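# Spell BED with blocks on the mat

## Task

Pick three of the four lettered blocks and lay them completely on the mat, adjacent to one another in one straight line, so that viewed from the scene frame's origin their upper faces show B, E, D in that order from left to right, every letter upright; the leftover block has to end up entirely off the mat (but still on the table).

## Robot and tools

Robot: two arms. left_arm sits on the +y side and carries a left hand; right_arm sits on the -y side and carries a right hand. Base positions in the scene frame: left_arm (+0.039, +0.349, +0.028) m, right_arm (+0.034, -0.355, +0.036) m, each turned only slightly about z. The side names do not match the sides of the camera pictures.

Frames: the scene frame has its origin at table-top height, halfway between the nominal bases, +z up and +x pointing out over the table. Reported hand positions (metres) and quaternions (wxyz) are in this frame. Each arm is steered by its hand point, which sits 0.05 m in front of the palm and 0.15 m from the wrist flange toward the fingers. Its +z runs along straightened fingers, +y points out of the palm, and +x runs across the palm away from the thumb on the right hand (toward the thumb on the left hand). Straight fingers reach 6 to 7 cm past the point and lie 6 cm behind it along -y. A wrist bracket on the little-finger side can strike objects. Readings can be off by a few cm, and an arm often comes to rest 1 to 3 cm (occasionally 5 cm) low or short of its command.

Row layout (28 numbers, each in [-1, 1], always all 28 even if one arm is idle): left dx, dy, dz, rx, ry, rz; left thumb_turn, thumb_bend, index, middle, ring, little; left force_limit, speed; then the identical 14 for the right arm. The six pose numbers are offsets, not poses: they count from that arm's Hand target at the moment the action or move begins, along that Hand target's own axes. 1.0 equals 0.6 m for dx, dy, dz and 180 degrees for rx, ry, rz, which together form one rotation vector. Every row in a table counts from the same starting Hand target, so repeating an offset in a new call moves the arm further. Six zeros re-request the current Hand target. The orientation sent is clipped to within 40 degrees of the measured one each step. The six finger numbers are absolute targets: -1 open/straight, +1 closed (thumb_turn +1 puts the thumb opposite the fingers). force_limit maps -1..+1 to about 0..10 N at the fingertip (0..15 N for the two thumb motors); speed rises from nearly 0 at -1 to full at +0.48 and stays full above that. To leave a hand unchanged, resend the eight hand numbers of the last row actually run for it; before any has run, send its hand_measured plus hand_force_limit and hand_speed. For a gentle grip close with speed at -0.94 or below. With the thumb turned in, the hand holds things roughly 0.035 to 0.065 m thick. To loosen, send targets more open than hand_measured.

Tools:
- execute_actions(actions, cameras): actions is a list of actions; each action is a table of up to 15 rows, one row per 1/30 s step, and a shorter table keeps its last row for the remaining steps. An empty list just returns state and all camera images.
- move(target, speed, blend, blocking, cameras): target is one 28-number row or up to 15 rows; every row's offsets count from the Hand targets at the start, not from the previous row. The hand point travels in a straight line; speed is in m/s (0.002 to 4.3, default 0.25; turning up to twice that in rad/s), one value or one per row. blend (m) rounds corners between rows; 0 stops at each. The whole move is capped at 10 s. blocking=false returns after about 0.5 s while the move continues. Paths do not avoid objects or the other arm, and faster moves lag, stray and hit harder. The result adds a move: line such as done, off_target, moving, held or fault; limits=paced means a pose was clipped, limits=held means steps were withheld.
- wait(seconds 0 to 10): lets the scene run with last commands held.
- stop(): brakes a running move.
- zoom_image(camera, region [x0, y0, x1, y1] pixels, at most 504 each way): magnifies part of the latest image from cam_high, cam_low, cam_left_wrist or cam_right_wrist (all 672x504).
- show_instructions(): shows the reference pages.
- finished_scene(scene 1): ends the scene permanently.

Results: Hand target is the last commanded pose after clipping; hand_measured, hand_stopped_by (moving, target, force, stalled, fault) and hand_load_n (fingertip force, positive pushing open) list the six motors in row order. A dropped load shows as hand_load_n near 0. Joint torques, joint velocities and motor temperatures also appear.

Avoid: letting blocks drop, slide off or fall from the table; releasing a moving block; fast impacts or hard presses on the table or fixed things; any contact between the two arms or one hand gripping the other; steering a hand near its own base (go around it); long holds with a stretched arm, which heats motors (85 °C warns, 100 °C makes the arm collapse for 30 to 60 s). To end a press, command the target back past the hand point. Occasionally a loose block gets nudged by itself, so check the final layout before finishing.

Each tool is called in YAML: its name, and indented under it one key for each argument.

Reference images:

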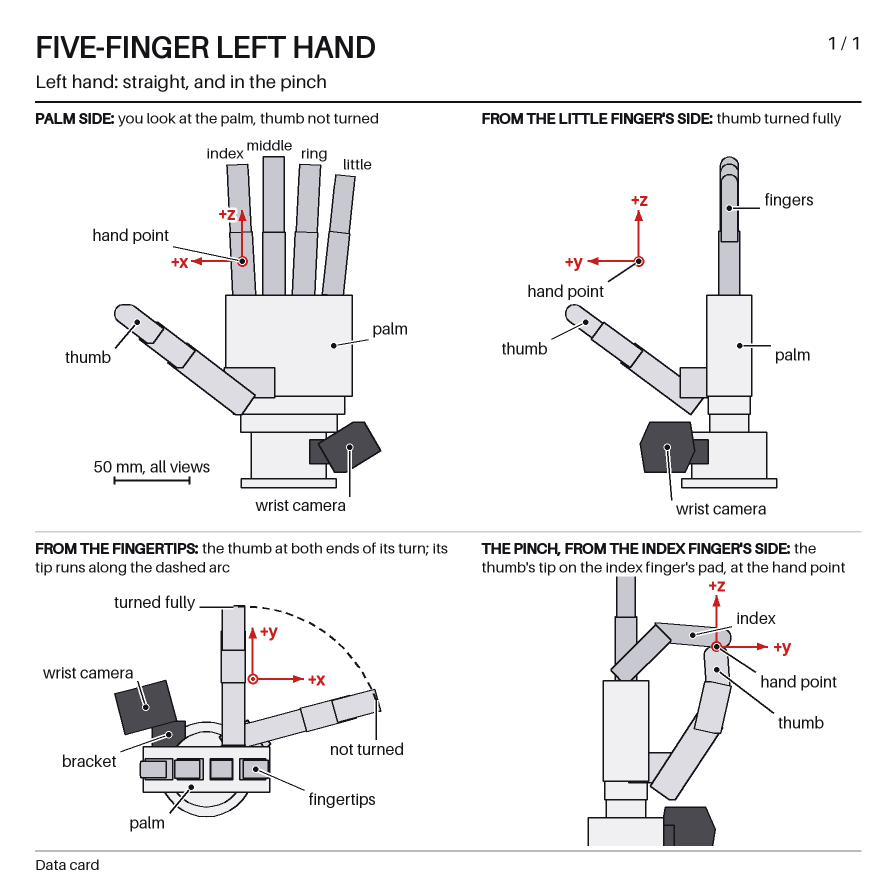

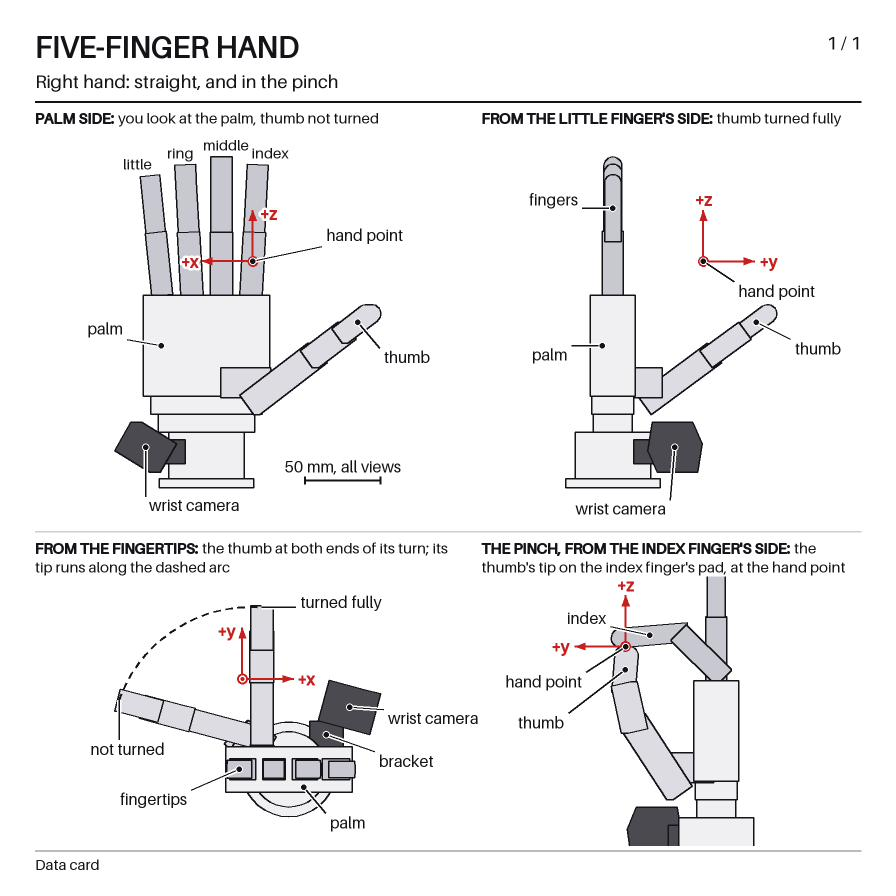

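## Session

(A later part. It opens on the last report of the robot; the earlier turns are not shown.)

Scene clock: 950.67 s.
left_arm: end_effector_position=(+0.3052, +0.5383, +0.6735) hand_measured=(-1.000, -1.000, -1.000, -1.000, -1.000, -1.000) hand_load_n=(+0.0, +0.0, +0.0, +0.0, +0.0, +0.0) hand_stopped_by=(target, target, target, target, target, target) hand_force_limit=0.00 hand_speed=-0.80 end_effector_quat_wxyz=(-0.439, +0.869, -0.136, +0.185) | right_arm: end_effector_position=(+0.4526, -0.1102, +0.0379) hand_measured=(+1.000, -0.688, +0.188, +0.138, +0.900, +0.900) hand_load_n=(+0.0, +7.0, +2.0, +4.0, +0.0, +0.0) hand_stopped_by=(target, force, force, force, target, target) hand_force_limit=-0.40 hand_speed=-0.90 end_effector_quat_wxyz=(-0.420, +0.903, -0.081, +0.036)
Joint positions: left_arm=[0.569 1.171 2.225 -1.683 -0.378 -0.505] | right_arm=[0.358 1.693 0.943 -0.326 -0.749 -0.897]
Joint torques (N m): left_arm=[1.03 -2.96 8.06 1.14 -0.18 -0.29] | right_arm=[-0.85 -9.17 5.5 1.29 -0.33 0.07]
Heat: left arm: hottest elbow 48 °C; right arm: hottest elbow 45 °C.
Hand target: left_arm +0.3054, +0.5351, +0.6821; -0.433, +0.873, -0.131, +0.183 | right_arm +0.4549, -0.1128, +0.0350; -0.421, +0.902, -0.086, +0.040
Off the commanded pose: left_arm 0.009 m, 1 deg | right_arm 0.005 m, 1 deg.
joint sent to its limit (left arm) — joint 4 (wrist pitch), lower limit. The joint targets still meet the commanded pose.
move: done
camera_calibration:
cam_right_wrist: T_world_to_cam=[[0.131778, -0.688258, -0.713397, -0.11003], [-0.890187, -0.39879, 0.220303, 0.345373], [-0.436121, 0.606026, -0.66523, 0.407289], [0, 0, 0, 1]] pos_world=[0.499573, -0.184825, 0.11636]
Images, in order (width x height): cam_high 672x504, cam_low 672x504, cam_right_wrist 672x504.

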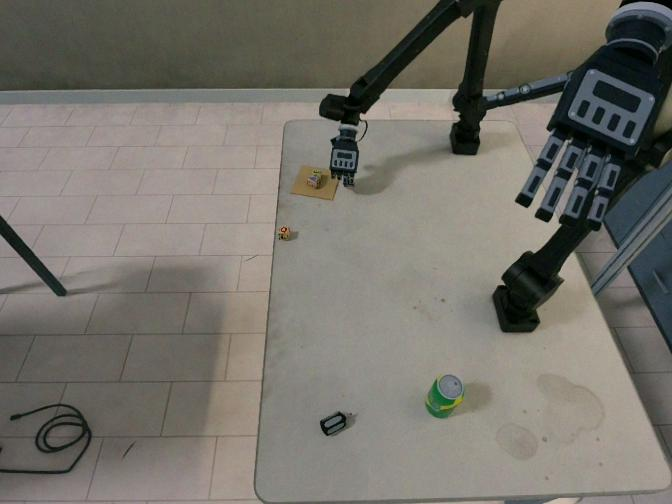

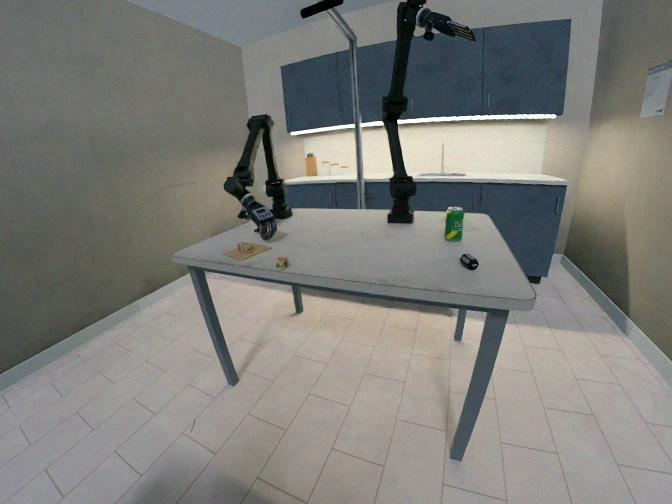

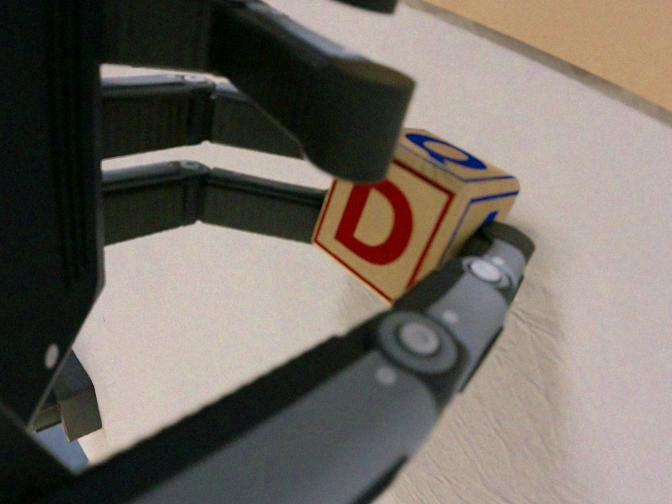

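move:
  target:
    - [0,0,0,0,0,0,-1,-1,-1,-1,-1,-1,0,-0.8,0,0.023,0.0193,0,0,0,1,-0.55,0.26,0.24,0.9,0.9,-0.4,-0.9]
    - [0,0,0,0,0,0,-1,-1,-1,-1,-1,-1,0,-0.8,0,0.023,0.0193,0,0,0,1,-0.9,-0.1,-0.05,0.9,0.9,-0.4,-0.7]
    - [0,0,0,0,0,0,-1,-1,-1,-1,-1,-1,0,-0.8,0,-0.1277,-0.1071,0,0,0,1,-0.9,-0.1,-0.05,0.9,0.9,-0.4,-0.7]
    - [0,0,0,0,0,0,-1,-1,-1,-1,-1,-1,0,-0.8,0.0333,-0.1138,-0.0898,0.0213,0.4061,0.3114,1,-0.8,-0.15,-0.1,0.9,0.9,-0.4,-0.7]
  speed: [0.06,0.1,0.1,0.3]
  cameras: ["cam_right_wrist", "cam_low", "cam_high"]

zoom_image:
  camera: "cam_right_wrist"
  region: [380, 0, 672, 280]

zoom_image:
  camera: "cam_high"
  region: [280, 130, 380, 230]

Scene clock: 983.00 s.
left_arm: end_effector_position=(+0.3052, +0.5383, +0.6735) hand_measured=(-1.000, -1.000, -1.000, -1.000, -1.000, -1.000) hand_load_n=(-0.5, +0.0, +0.0, +0.0, +0.0, +0.0) hand_stopped_by=(target, target, target, target, target, target) hand_force_limit=0.00 hand_speed=-0.80 end_effector_quat_wxyz=(-0.439, +0.869, -0.136, +0.185) | right_arm: end_effector_position=(+0.4595, -0.1290, +0.1037) hand_measured=(+1.000, -0.800, -0.150, -0.100, +0.900, +0.900) hand_load_n=(+0.0, +0.0, +0.0, +0.0, +0.0, +0.0) hand_stopped_by=(target, target, target, target, target, target) hand_force_limit=-0.40 hand_speed=-0.70 end_effector_quat_wxyz=(+0.271, -0.561, +0.694, -0.361)
Joint positions: left_arm=[0.569 1.171 2.225 -1.683 -0.378 -0.505] | right_arm=[0.708 1.398 0.762 -0.229 0.68 0.599]
Joint torques (N m): left_arm=[0.97 -2.96 8.06 1.16 -0.19 -0.29] | right_arm=[0.21 -5.95 10.55 0.47 0.48 0.06]
Heat: left arm: hottest elbow 48 °C; right arm: hottest elbow 42 °C.
Hand target: left_arm +0.3054, +0.5351, +0.6821; -0.433, +0.873, -0.131, +0.183 | right_arm +0.4751, -0.1140, +0.1220; +0.287, -0.552, +0.694, -0.361
Off the commanded pose: left_arm 0.009 m, 1 deg | right_arm 0.028 m, 2 deg.
joint sent to its limit (left arm) — joint 4 (wrist pitch), lower limit. The joint targets still meet the commanded pose.
move: off_target (right_arm); target 4's new numbers were sent with right_arm's hand 0.028 m and 2 deg from that target
camera_calibration:
cam_right_wrist: T_world_to_cam=[[-0.652199, -0.132534, -0.746372, 0.358396], [-0.366712, 0.916883, 0.15763, 0.26513], [0.663444, 0.376509, -0.646593, -0.0713853], [0, 0, 0, 1]] pos_world=[0.378332, -0.168717, 0.179547]
Images, in order (width x height): cam_high 672x504, cam_low 672x504, cam_right_wrist 672x504.

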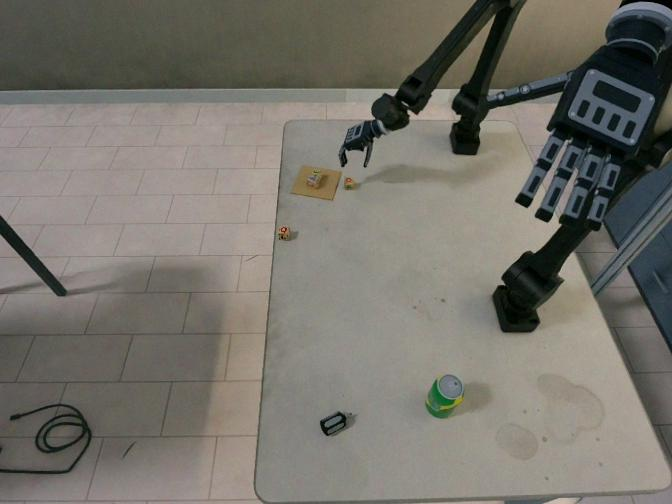

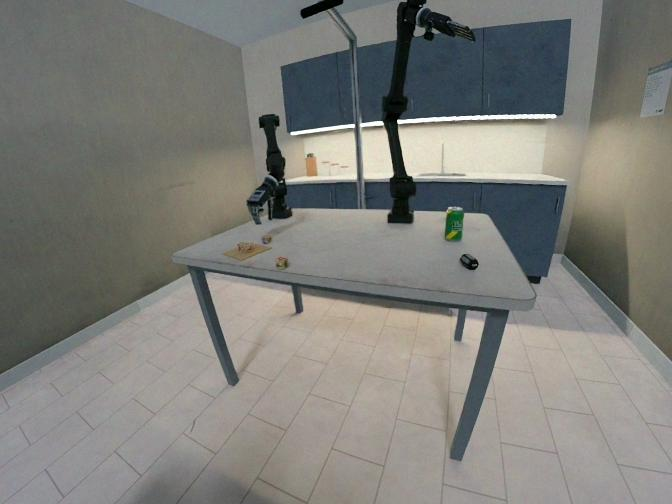

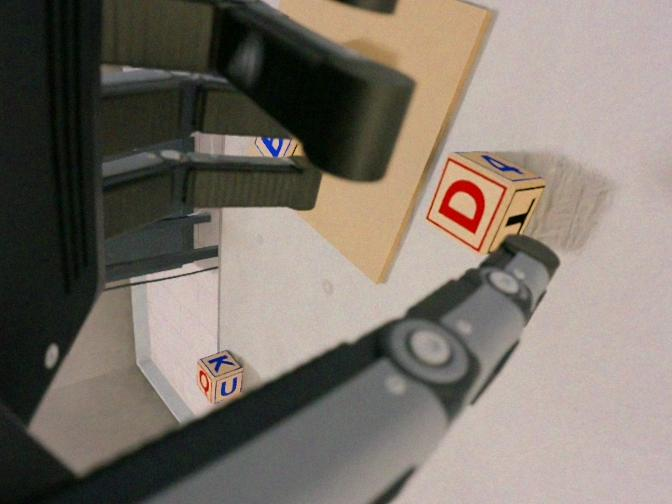

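Scaled by 1.726 from the camera's 672x504 image, which has a finer 960x720 frame.

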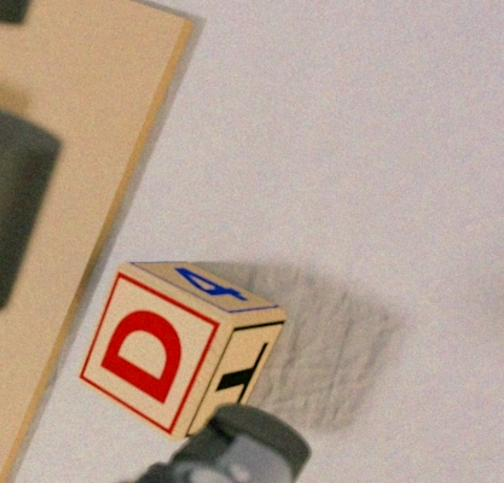

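Scaled by 5.040 from the camera's 672x504 image, which has a finer 960x720 frame.

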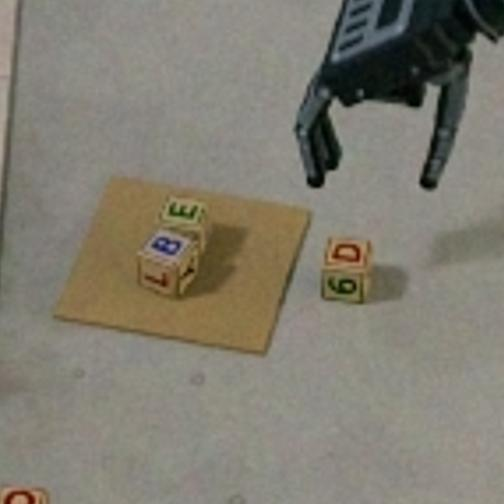

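move:
  target: [0,0,0,0,0,0,-1,-1,-1,-1,-1,-1,0,-0.8,-0.0067,0.078,0.063,0,0,0,1,-0.8,-0.15,-0.1,0.9,0.9,-0.4,-0.7]
  speed: 0.15
  cameras: ["cam_right_wrist"]

zoom_image:
  camera: "cam_right_wrist"
  region: [300, 50, 580, 310]

Scene clock: 995.13 s.
left_arm: end_effector_position=(+0.3052, +0.5383, +0.6735) hand_measured=(-1.000, -1.000, -1.000, -1.000, -1.000, -1.000) hand_load_n=(-0.5, +0.0, +0.0, +0.0, +0.0, +0.0) hand_stopped_by=(target, target, target, target, target, target) hand_force_limit=0.00 hand_speed=-0.80 end_effector_quat_wxyz=(-0.439, +0.869, -0.136, +0.185) | right_arm: end_effector_position=(+0.4775, -0.1154, +0.0587) hand_measured=(+1.000, -0.800, -0.150, -0.100, +0.900, +0.900) hand_load_n=(+0.0, +0.0, +0.0, +0.0, +0.0, +0.0) hand_stopped_by=(target, target, target, target, target, target) hand_force_limit=-0.40 hand_speed=-0.70 end_effector_quat_wxyz=(+0.276, -0.558, +0.694, -0.362)
Joint positions: left_arm=[0.569 1.171 2.225 -1.683 -0.378 -0.505] | right_arm=[0.708 1.545 0.762 -0.07 0.68 0.599]
Joint torques (N m): left_arm=[0.97 -2.96 8.08 1.14 -0.2 -0.29] | right_arm=[0.03 -7.71 5.93 1.62 0.43 0.05]
Heat: left arm: hottest elbow 48 °C; right arm: hottest elbow 42 °C.
Hand target: left_arm +0.3054, +0.5351, +0.6821; -0.433, +0.873, -0.131, +0.183 | right_arm +0.4800, -0.1110, +0.0621; +0.287, -0.552, +0.694, -0.361
Off the commanded pose: left_arm 0.009 m, 1 deg | right_arm 0.006 m, 1 deg.
joint sent to its limit (left arm) — joint 4 (wrist pitch), lower limit. The joint targets still meet the commanded pose.
move: done
camera_calibration:
cam_right_wrist: T_world_to_cam=[[-0.644515, -0.126438, -0.754065, 0.335854], [-0.367915, 0.915833, 0.160902, 0.266717], [0.670253, 0.381136, -0.636786, -0.120854], [0, 0, 0, 1]] pos_world=[0.395595, -0.155742, 0.133382]
Images, in order (width x height): cam_right_wrist 672x504.

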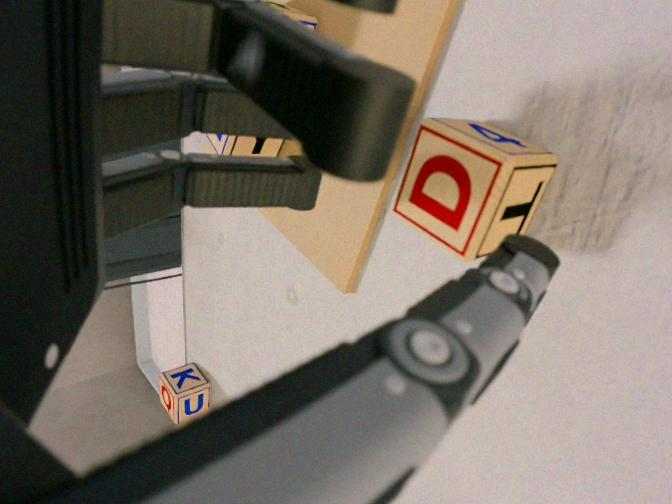

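Scaled by 1.800 from the camera's 672x504 image, which has a finer 960x720 frame.

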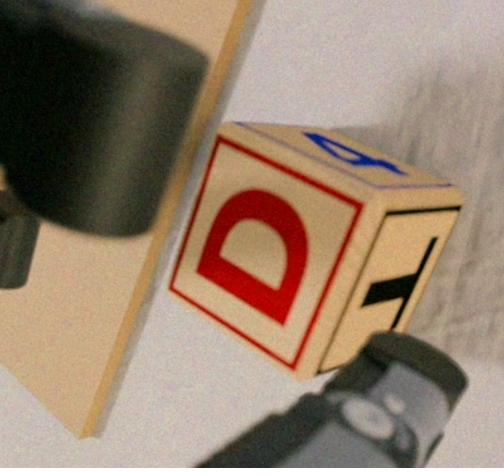

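move:
  target:
    - [0,0,0,0,0,0,-1,-1,-1,-1,-1,-1,0,-0.8,0.0577,-0.0057,0.0082,0,0,0,1,-0.8,-0.15,-0.1,0.9,0.9,-0.4,-0.7]
    - [0,0,0,0,0,0,-1,-1,-1,-1,-1,-1,0,-0.8,0.0145,0.002,-0.0028,0,0,0,1,-0.8,-0.15,-0.1,0.9,0.9,-0.4,-0.7]
    - [0,0,0,0,0,0,-1,-1,-1,-1,-1,-1,0,-0.8,0.0148,0.0522,0.0302,0,0,0,1,-0.8,-0.15,-0.1,0.9,0.9,-0.4,-0.7]
  speed: [0.12,0.12,0.08]
  cameras: ["cam_right_wrist", "cam_low"]

zoom_image:
  camera: "cam_low"
  region: [225, 185, 305, 260]

Scene clock: 1014.93 s.
left_arm: end_effector_position=(+0.3052, +0.5383, +0.6735) hand_measured=(-1.000, -1.000, -1.000, -1.000, -1.000, -1.000) hand_load_n=(-0.5, +0.0, +0.0, +0.0, -0.5, +0.0) hand_stopped_by=(target, target, target, target, target, target) hand_force_limit=0.00 hand_speed=-0.80 end_effector_quat_wxyz=(-0.439, +0.869, -0.136, +0.185) | right_arm: end_effector_position=(+0.4694, -0.1235, +0.0228) hand_measured=(+1.000, -0.800, -0.150, -0.100, +0.900, +0.900) hand_load_n=(+0.0, +0.0, +0.0, +0.0, +0.0, +0.0) hand_stopped_by=(target, target, target, target, target, target) hand_force_limit=-0.40 hand_speed=-0.70 end_effector_quat_wxyz=(+0.277, -0.560, +0.692, -0.361)
Joint positions: left_arm=[0.569 1.171 2.225 -1.683 -0.378 -0.505] | right_arm=[0.703 1.608 0.7 0.059 0.674 0.59]
Joint torques (N m): left_arm=[1.14 -3.02 8.05 1.09 -0.2 -0.29] | right_arm=[-0.21 -7.36 5.79 1.62 0.44 0.07]
Heat: left arm: hottest elbow 48 °C; right arm: hottest elbow 41 °C.
Hand target: left_arm +0.3054, +0.5351, +0.6821; -0.433, +0.873, -0.131, +0.183 | right_arm +0.4748, -0.1191, +0.0258; +0.287, -0.552, +0.694, -0.361
Off the commanded pose: left_arm 0.009 m, 1 deg | right_arm 0.008 m, 2 deg.
joint sent to its limit (left arm) — joint 4 (wrist pitch), lower limit. The joint targets still meet the commanded pose.
move: done
camera_calibration:
cam_right_wrist: T_world_to_cam=[[-0.644814, -0.13045, -0.753126, 0.302109], [-0.371965, 0.914336, 0.160097, 0.278541], [0.667725, 0.383369, -0.638099, -0.133587], [0, 0, 0, 1]] pos_world=[0.387611, -0.164057, 0.0976911]
Images, in order (width x height): cam_low 672x504, cam_right_wrist 672x504.

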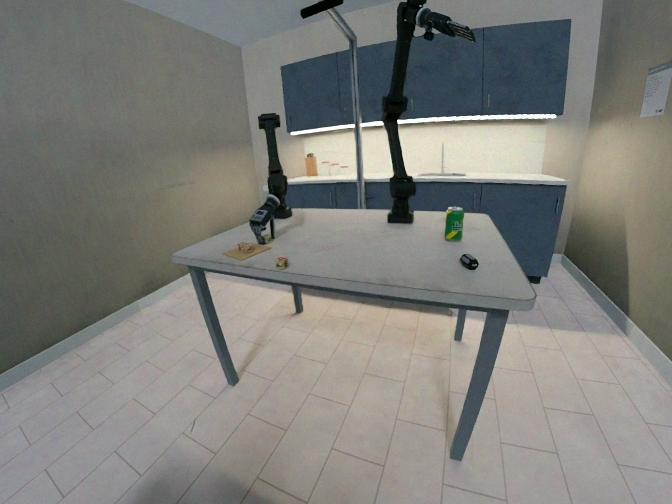

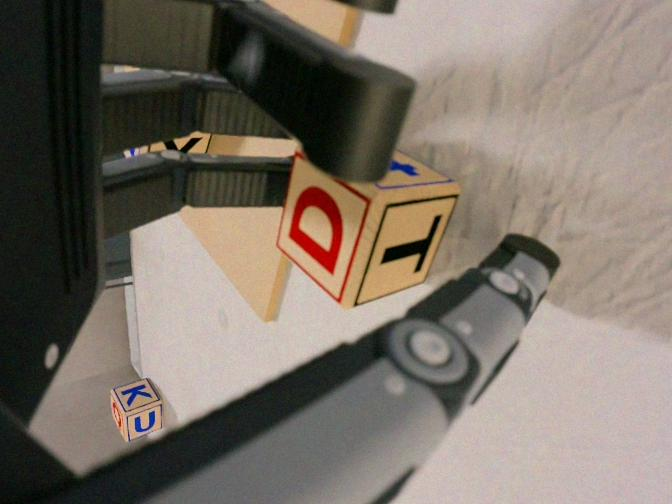

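Scaled by 6.300 from the camera's 672x504 image, which has a finer 960x720 frame.

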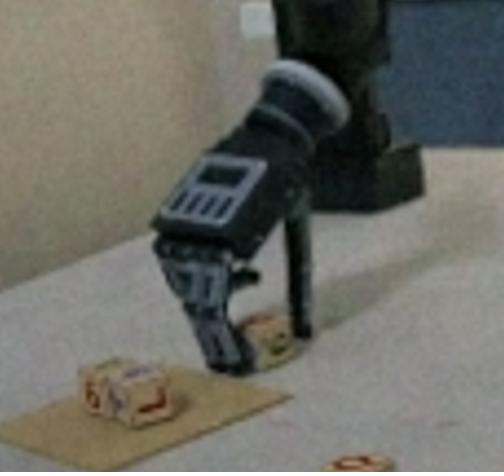

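move:
  target:
    - [0,0,0,0,0,0,-1,-1,-1,-1,-1,-1,0,-0.8,0.0487,-0.0338,-0.01,0,0,0,1,-0.8,-0.15,-0.1,0.9,0.9,-0.4,-0.7]
    - [0,0,0,0,0,0,-1,-1,-1,-1,-1,-1,0,-0.8,-0.0077,-0.0273,-0.0192,0,0,0,1,-0.8,-0.15,-0.1,0.9,0.9,-0.4,-0.7]
    - [0,0,0,0,0,0,-1,-1,-1,-1,-1,-1,0,-0.8,-0.0077,-0.0013,-0.001,0,0,0,1,-0.8,-0.15,-0.1,0.9,0.9,-0.4,-0.7]
    - [0,0,0,0,0,0,-1,-1,-1,-1,-1,-1,0,-0.8,-0.0077,-0.0013,-0.001,0,0,0,1,-0.5,0.18,0.2,0.9,0.9,-0.4,-0.9]
  speed: [0.12,0.12,0.08,0.08]
  cameras: ["cam_right_wrist", "cam_low"]

zoom_image:
  camera: "cam_low"
  region: [225, 185, 305, 260]

Scene clock: 1032.90 s.
left_arm: end_effector_position=(+0.3052, +0.5383, +0.6735) hand_measured=(-1.000, -1.000, -1.000, -1.000, -1.000, -1.000) hand_load_n=(-0.5, +0.0, +0.0, +0.0, +0.0, +0.0) hand_stopped_by=(target, target, target, target, target, target) hand_force_limit=0.00 hand_speed=-0.80 end_effector_quat_wxyz=(-0.439, +0.869, -0.136, +0.185) | right_arm: end_effector_position=(+0.4617, -0.1258, +0.0190) hand_measured=(+1.000, -0.646, +0.156, +0.200, +0.900, +0.900) hand_load_n=(-1.5, +5.0, +4.0, +0.0, +0.0, +0.0) hand_stopped_by=(target, force, force, target, target, target) hand_force_limit=-0.40 hand_speed=-0.90 end_effector_quat_wxyz=(+0.271, -0.562, +0.692, -0.363)
Joint positions: left_arm=[0.569 1.171 2.225 -1.683 -0.378 -0.505] | right_arm=[0.713 1.604 0.686 0.054 0.685 0.598]
Joint torques (N m): left_arm=[0.97 -2.9 8.08 1.13 -0.2 -0.28] | right_arm=[-0.38 -6.77 7.61 1.36 0.25 0.05]
Heat: left arm: hottest elbow 48 °C; right arm: hottest elbow 40 °C.
Hand target: left_arm +0.3054, +0.5351, +0.6821; -0.433, +0.873, -0.131, +0.183 | right_arm +0.4760, -0.1145, +0.0271; +0.287, -0.552, +0.694, -0.361
Off the commanded pose: left_arm 0.009 m, 1 deg | right_arm 0.020 m, 2 deg.
joint sent to its limit (left arm) — joint 4 (wrist pitch), lower limit. The joint targets still meet the commanded pose.
move: off_target (right_arm); target 4's new numbers were sent with right_arm's hand 0.019 m and 2 deg from that target
camera_calibration:
cam_right_wrist: T_world_to_cam=[[-0.649804, -0.135696, -0.747891, 0.295548], [-0.368645, 0.916731, 0.153966, 0.277258], [0.664722, 0.375754, -0.645719, -0.12948], [0, 0, 0, 1]] pos_world=[0.380326, -0.165414, 0.0947419]
Images, in order (width x height): cam_low 672x504, cam_right_wrist 672x504.

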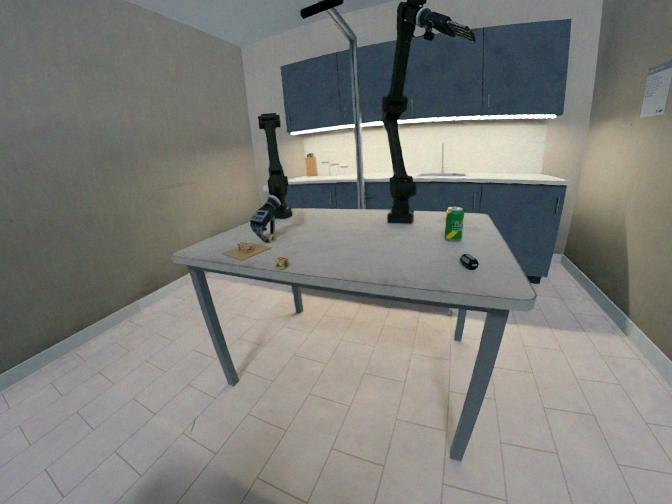

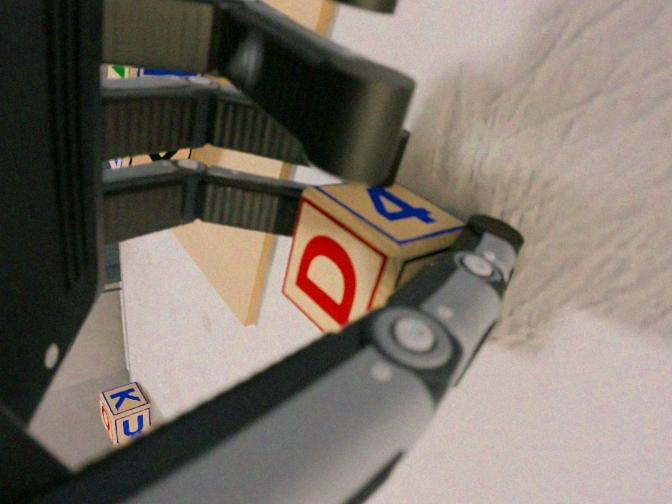

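Scaled by 6.300 from the camera's 672x504 image, which has a finer 960x720 frame.

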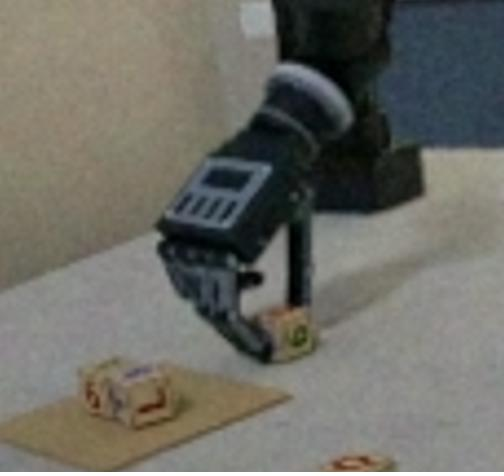

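move:
  target:
    - [0,0,0,0,0,0,-1,-1,-1,-1,-1,-1,0,-0.8,0,0,0,0,0,0,1,-0.85,-0.15,-0.1,0.9,0.9,-0.4,-0.5]
    - [0,0,0,0,0,0,-1,-1,-1,-1,-1,-1,0,-0.8,0.004,-0.0683,-0.0478,0,0,0,1,-0.85,-0.15,-0.1,0.9,0.9,-0.4,-0.5]
  speed: [0.1,0.1]
  cameras: ["cam_right_wrist", "cam_high"]

zoom_image:
  camera: "cam_right_wrist"
  region: [300, 80, 580, 340]

zoom_image:
  camera: "cam_high"
  region: [280, 130, 380, 230]

Scene clock: 1048.20 s.
left_arm: end_effector_position=(+0.3052, +0.5383, +0.6735) hand_measured=(-1.000, -1.000, -1.000, -1.000, -1.000, -1.000) hand_load_n=(+0.0, +0.0, +0.0, +0.0, +0.0, +0.0) hand_stopped_by=(target, target, target, target, target, target) hand_force_limit=0.00 hand_speed=-0.80 end_effector_quat_wxyz=(-0.439, +0.869, -0.136, +0.185) | right_arm: end_effector_position=(+0.4589, -0.1261, +0.0589) hand_measured=(+1.000, -0.850, -0.150, -0.100, +0.900, +0.900) hand_load_n=(+0.0, +0.0, +0.0, +0.0, +0.0, +0.0) hand_stopped_by=(target, target, target, target, target, target) hand_force_limit=-0.40 hand_speed=-0.50 end_effector_quat_wxyz=(+0.272, -0.563, +0.692, -0.362)
Joint positions: left_arm=[0.569 1.171 2.225 -1.683 -0.378 -0.505] | right_arm=[0.715 1.496 0.712 -0.081 0.683 0.599]
Joint torques (N m): left_arm=[0.97 -3.08 8.1 1.14 -0.19 -0.28] | right_arm=[-0.85 -7.3 9.14 0.47 0.21 0]
Heat: left arm: hottest elbow 48 °C; right arm: hottest elbow 41 °C.
Hand target: left_arm +0.3054, +0.5351, +0.6821; -0.433, +0.873, -0.131, +0.183 | right_arm +0.4753, -0.1169, +0.0768; +0.287, -0.552, +0.694, -0.361
Off the commanded pose: left_arm 0.009 m, 1 deg | right_arm 0.026 m, 2 deg.
joint sent to its limit (left arm) — joint 4 (wrist pitch), lower limit. The joint targets still meet the commanded pose.
move: off_target (right_arm)
camera_calibration:
cam_right_wrist: T_world_to_cam=[[-0.650322, -0.137141, -0.747177, 0.323547], [-0.371243, 0.915493, 0.155084, 0.271426], [0.662767, 0.378239, -0.646278, -0.100433], [0, 0, 0, 1]] pos_world=[0.377739, -0.166129, 0.134745]
Images, in order (width x height): cam_high 672x504, cam_right_wrist 672x504.

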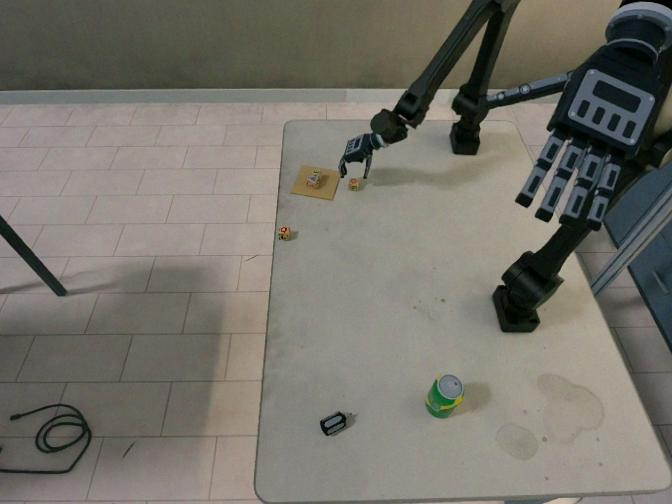

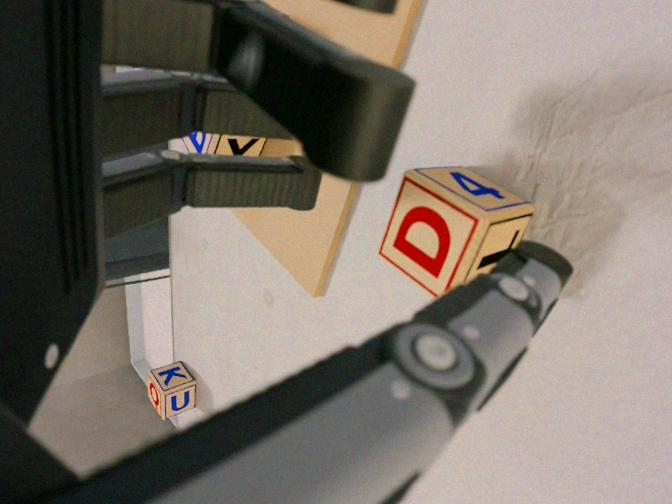

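Scaled by 1.800 from the camera's 672x504 image, which has a finer 960x720 frame.

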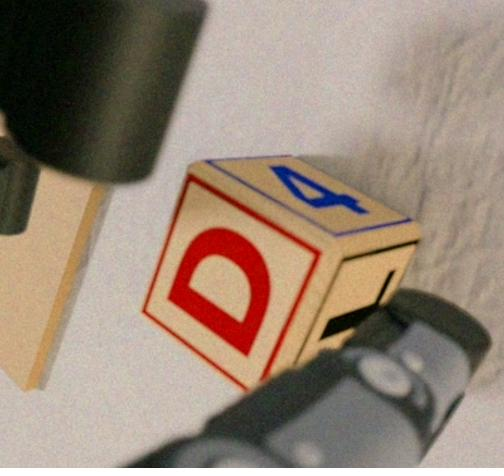

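Scaled by 5.040 from the camera's 672x504 image, which has a finer 960x720 frame.

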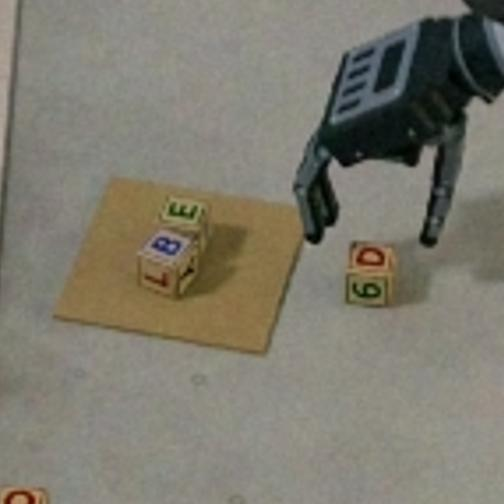

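move:
  target:
    - [0,0,0,0,0,0,-1,-1,-1,-1,-1,-1,0,-0.8,0.0487,0.0098,0.0207,0,-0.0137,-0.0096,1,-0.85,-0.15,-0.1,0.9,0.9,-0.4,-0.5]
    - [0,0,0,0,0,0,-1,-1,-1,-1,-1,-1,0,-0.8,-0.0162,0.0182,0.009,0,-0.0137,-0.0096,1,-0.85,-0.15,-0.1,0.9,0.9,-0.4,-0.5]
  speed: [0.12,0.08]
  cameras: ["cam_right_wrist"]

zoom_image:
  camera: "cam_right_wrist"
  region: [300, 80, 580, 340]

Scene clock: 1063.13 s.
left_arm: end_effector_position=(+0.3052, +0.5383, +0.6735) hand_measured=(-1.000, -1.000, -1.000, -1.000, -1.000, -1.000) hand_load_n=(+0.0, +0.0, +0.0, +0.0, +0.0, +0.0) hand_stopped_by=(target, target, target, target, target, target) hand_force_limit=0.00 hand_speed=-0.80 end_effector_quat_wxyz=(-0.439, +0.869, -0.136, +0.185) | right_arm: end_effector_position=(+0.4598, -0.1204, +0.0507) hand_measured=(+1.000, -0.850, -0.150, -0.100, +0.900, +0.900) hand_load_n=(+0.0, +0.0, +0.0, +0.0, +0.0, +0.0) hand_stopped_by=(target, target, target, target, target, target) hand_force_limit=-0.40 hand_speed=-0.50 end_effector_quat_wxyz=(+0.283, -0.580, +0.678, -0.353)
Joint positions: left_arm=[0.569 1.171 2.225 -1.683 -0.378 -0.505] | right_arm=[0.711 1.515 0.696 -0.011 0.643 0.549]
Joint torques (N m): left_arm=[1.03 -2.96 8.06 1.14 -0.19 -0.28] | right_arm=[-0.09 -6.53 9.37 0.51 0.46 0.06]
Heat: left arm: hottest elbow 48 °C; right arm: hottest elbow 41 °C.
Hand target: left_arm +0.3054, +0.5351, +0.6821; -0.433, +0.873, -0.131, +0.183 | right_arm +0.4759, -0.1070, +0.0649; +0.296, -0.570, +0.680, -0.354
Off the commanded pose: left_arm 0.009 m, 1 deg | right_arm 0.025 m, 2 deg.
joint sent to its limit (left arm) — joint 4 (wrist pitch), lower limit. The joint targets still meet the commanded pose.
move: off_target (right_arm)
camera_calibration:
cam_right_wrist: T_world_to_cam=[[-0.641779, -0.166365, -0.748627, 0.311427], [-0.418135, 0.89423, 0.159734, 0.286571], [0.642871, 0.415541, -0.643461, -0.0950189], [0, 0, 0, 1]] pos_world=[0.380777, -0.164965, 0.126226]
Images, in order (width x height): cam_right_wrist 672x504.

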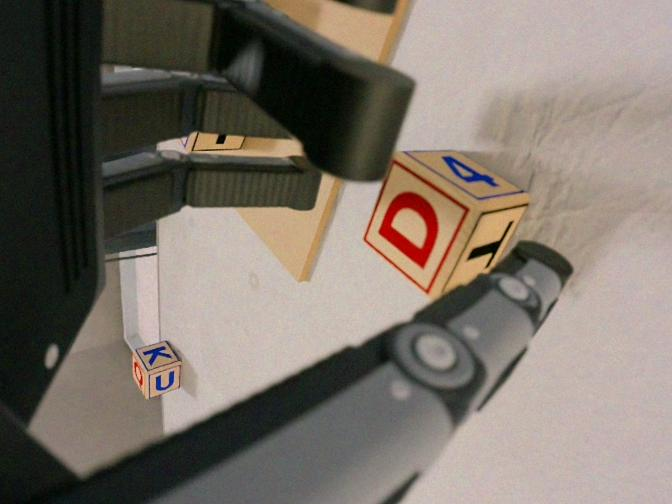

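Scaled by 1.800 from the camera's 672x504 image, which has a finer 960x720 frame.

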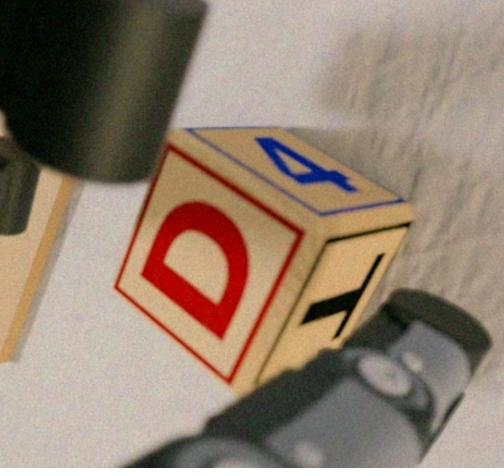

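move:
  target:
    - [0,0,0,0,0,0,-1,-1,-1,-1,-1,-1,0,-0.8,-0.011,0.0002,-0.0002,0,0,0,1,-0.85,-0.15,-0.1,0.9,0.9,-0.4,-0.5]
    - [0,0,0,0,0,0,-1,-1,-1,-1,-1,-1,0,-0.8,-0.011,0.0357,0.0247,0,0,0,1,-0.85,-0.15,-0.1,0.9,0.9,-0.4,-0.5]
  speed: [0.08,0.08]
  cameras: ["cam_right_wrist", "cam_low"]

zoom_image:
  camera: "cam_right_wrist"
  region: [270, 80, 550, 340]

Scene clock: 1081.47 s.
left_arm: end_effector_position=(+0.3052, +0.5383, +0.6735) hand_measured=(-1.000, -1.000, -1.000, -1.000, -1.000, -1.000) hand_load_n=(-0.5, +0.0, +0.0, +0.0, -0.5, +0.0) hand_stopped_by=(target, target, target, target, target, target) hand_force_limit=0.00 hand_speed=-0.80 end_effector_quat_wxyz=(-0.439, +0.869, -0.136, +0.185) | right_arm: end_effector_position=(+0.4646, -0.1139, +0.0276) hand_measured=(+1.000, -0.850, -0.150, -0.100, +0.900, +0.900) hand_load_n=(+0.0, +0.0, +0.0, +0.0, +0.0, +0.0) hand_stopped_by=(target, target, target, target, target, target) hand_force_limit=-0.40 hand_speed=-0.50 end_effector_quat_wxyz=(+0.276, -0.581, +0.679, -0.354)
Joint positions: left_arm=[0.569 1.171 2.225 -1.683 -0.378 -0.505] | right_arm=[0.718 1.593 0.711 0.031 0.652 0.56]
Joint torques (N m): left_arm=[0.97 -3.02 8.08 1.13 -0.2 -0.29] | right_arm=[0.32 -7.41 7.38 1.59 0.45 0.07]
Heat: left arm: hottest elbow 48 °C; right arm: hottest elbow 41 °C.
Hand target: left_arm +0.3054, +0.5351, +0.6821; -0.433, +0.873, -0.131, +0.183 | right_arm +0.4767, -0.1004, +0.0388; +0.296, -0.570, +0.679, -0.354
Off the commanded pose: left_arm 0.009 m, 1 deg | right_arm 0.021 m, 3 deg.
joint sent to its limit (left arm) — joint 4 (wrist pitch), lower limit. The joint targets still meet the commanded pose.
move: off_target (right_arm)
camera_calibration:
cam_right_wrist: T_world_to_cam=[[-0.650647, -0.169007, -0.740334, 0.301888], [-0.411647, 0.897747, 0.156837, 0.283939], [0.638126, 0.406802, -0.653687, -0.114233], [0, 0, 0, 1]] pos_world=[0.3862, -0.157414, 0.104293]
Images, in order (width x height): cam_low 672x504, cam_right_wrist 672x504.

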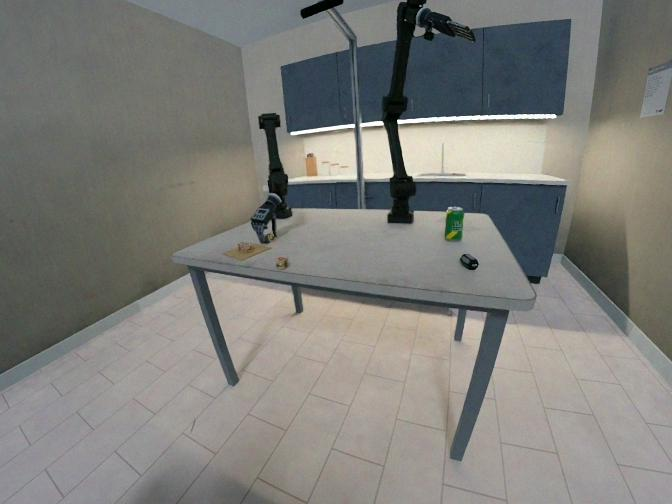

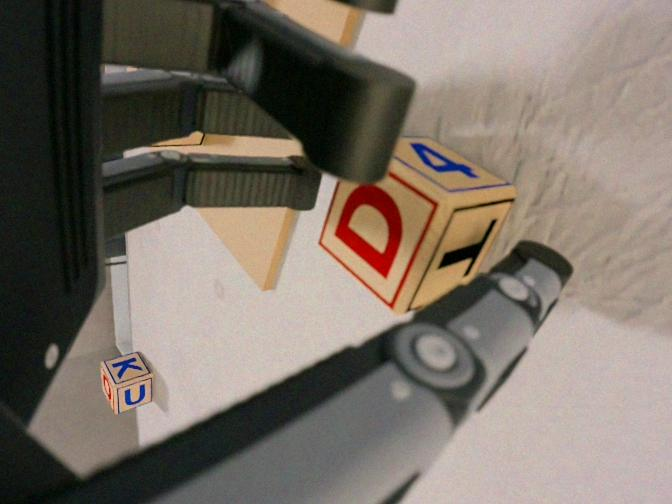

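Scaled by 1.800 from the camera's 672x504 image, which has a finer 960x720 frame.

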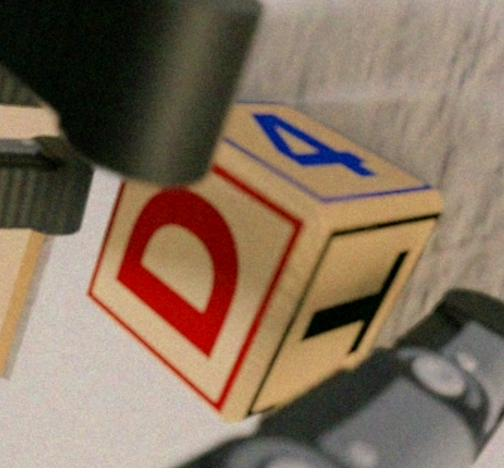

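move:
  target:
    - [0,0,0,0,0,0,-1,-1,-1,-1,-1,-1,0,-0.8,0,0,0,0,0,0,1,-0.5,0.22,0.22,0.9,0.9,-0.4,-0.9]
    - [0,0,0,0,0,0,-1,-1,-1,-1,-1,-1,0,-0.8,0,-0.1092,-0.0765,0,0,0,1,-0.5,0.22,0.22,0.9,0.9,-0.4,-0.9]
    - [0,0,0,0,0,0,-1,-1,-1,-1,-1,-1,0,-0.8,0.157,-0.2123,0.1402,0,0.0182,0.0127,1,-0.5,0.22,0.22,0.9,0.9,-0.4,-0.9]
    - [0,0,0,0,0,0,-1,-1,-1,-1,-1,-1,0,-0.8,0.157,-0.1673,0.1717,0,0.0182,0.0127,1,-0.5,0.22,0.22,0.9,0.9,-0.4,-0.9]
  speed: [0.1,0.12,0.2,0.1]
  blend: [0,0.02,0,0]
  cameras: ["cam_right_wrist", "cam_low", "cam_high"]

zoom_image:
  camera: "cam_high"
  region: [280, 130, 380, 230]

zoom_image:
  camera: "cam_right_wrist"
  region: [270, 60, 550, 320]

Scene clock: 1104.47 s.
left_arm: end_effector_position=(+0.3052, +0.5383, +0.6735) hand_measured=(-1.000, -1.000, -1.000, -1.000, -1.000, -1.000) hand_load_n=(-0.5, +0.0, +0.0, +0.0, +0.0, +0.0) hand_stopped_by=(target, target, target, target, target, target) hand_force_limit=0.00 hand_speed=-0.80 end_effector_quat_wxyz=(-0.439, +0.869, -0.136, +0.185) | right_arm: end_effector_position=(+0.5862, -0.2253, +0.0491) hand_measured=(+1.000, -0.714, +0.202, +0.160, +0.900, +0.900) hand_load_n=(-2.5, +7.0, +3.0, +2.0, +0.0, +0.0) hand_stopped_by=(target, force, force, force, target, target) hand_force_limit=-0.40 hand_speed=-0.90 end_effector_quat_wxyz=(+0.266, -0.550, +0.706, -0.358)
Joint positions: left_arm=[0.569 1.171 2.225 -1.683 -0.378 -0.505] | right_arm=[0.362 1.673 0.88 0.061 0.446 0.346]
Joint torques (N m): left_arm=[1.03 -3.02 8.12 1.13 -0.19 -0.3] | right_arm=[-0.03 -9.47 7.77 1.87 0.08 -0.11]
Heat: left arm: hottest elbow 48 °C; right arm: hottest elbow 42 °C.
Hand target: left_arm +0.3054, +0.5351, +0.6821; -0.433, +0.873, -0.131, +0.183 | right_arm +0.6003, -0.2180, +0.0620; +0.284, -0.546, +0.699, -0.364
Off the commanded pose: left_arm 0.009 m, 1 deg | right_arm 0.020 m, 2 deg.
joint sent to its limit (left arm) — joint 4 (wrist pitch), lower limit. The joint targets still meet the commanded pose.
move: off_target (right_arm)
camera_calibration:
cam_right_wrist: T_world_to_cam=[[-0.663338, -0.101673, -0.741381, 0.400769], [-0.336299, 0.925547, 0.173968, 0.391906], [0.668495, 0.364725, -0.648143, -0.159978], [0, 0, 0, 1]] pos_world=[0.504588, -0.263632, 0.125254]
Images, in order (width x height): cam_high 672x504, cam_low 672x504, cam_right_wrist 672x504.

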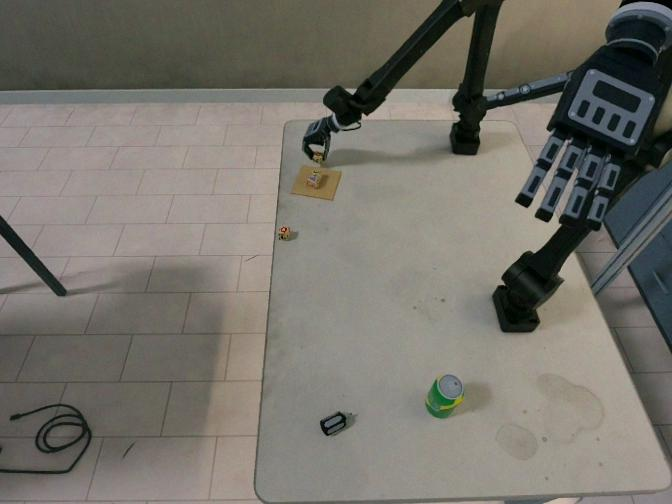

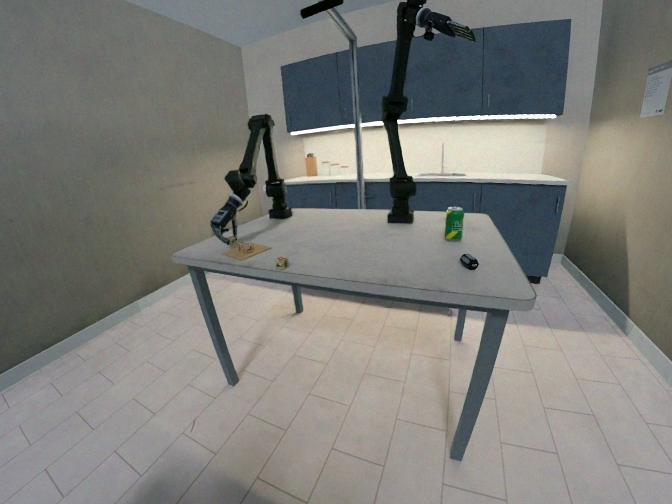

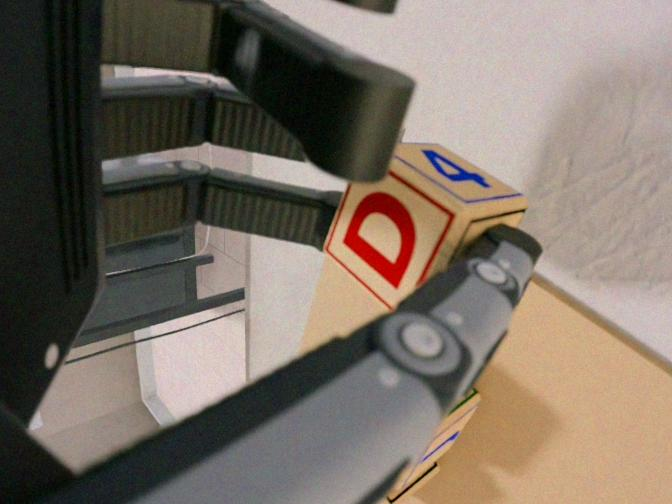

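Scaled by 5.040 from the camera's 672x504 image, which has a finer 960x720 frame.

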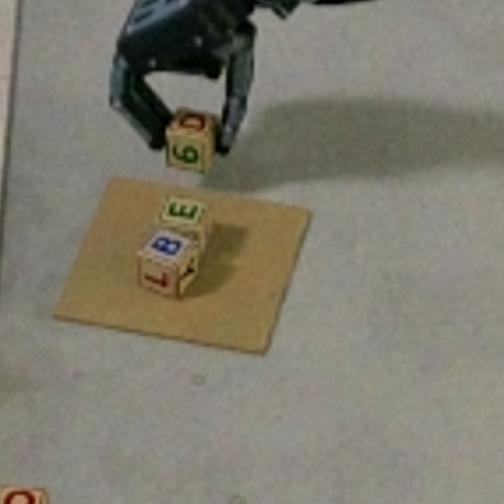

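Scaled by 1.800 from the camera's 672x504 image, which has a finer 960x720 frame.

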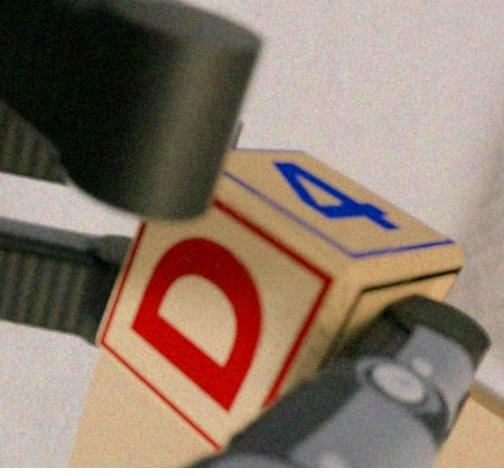

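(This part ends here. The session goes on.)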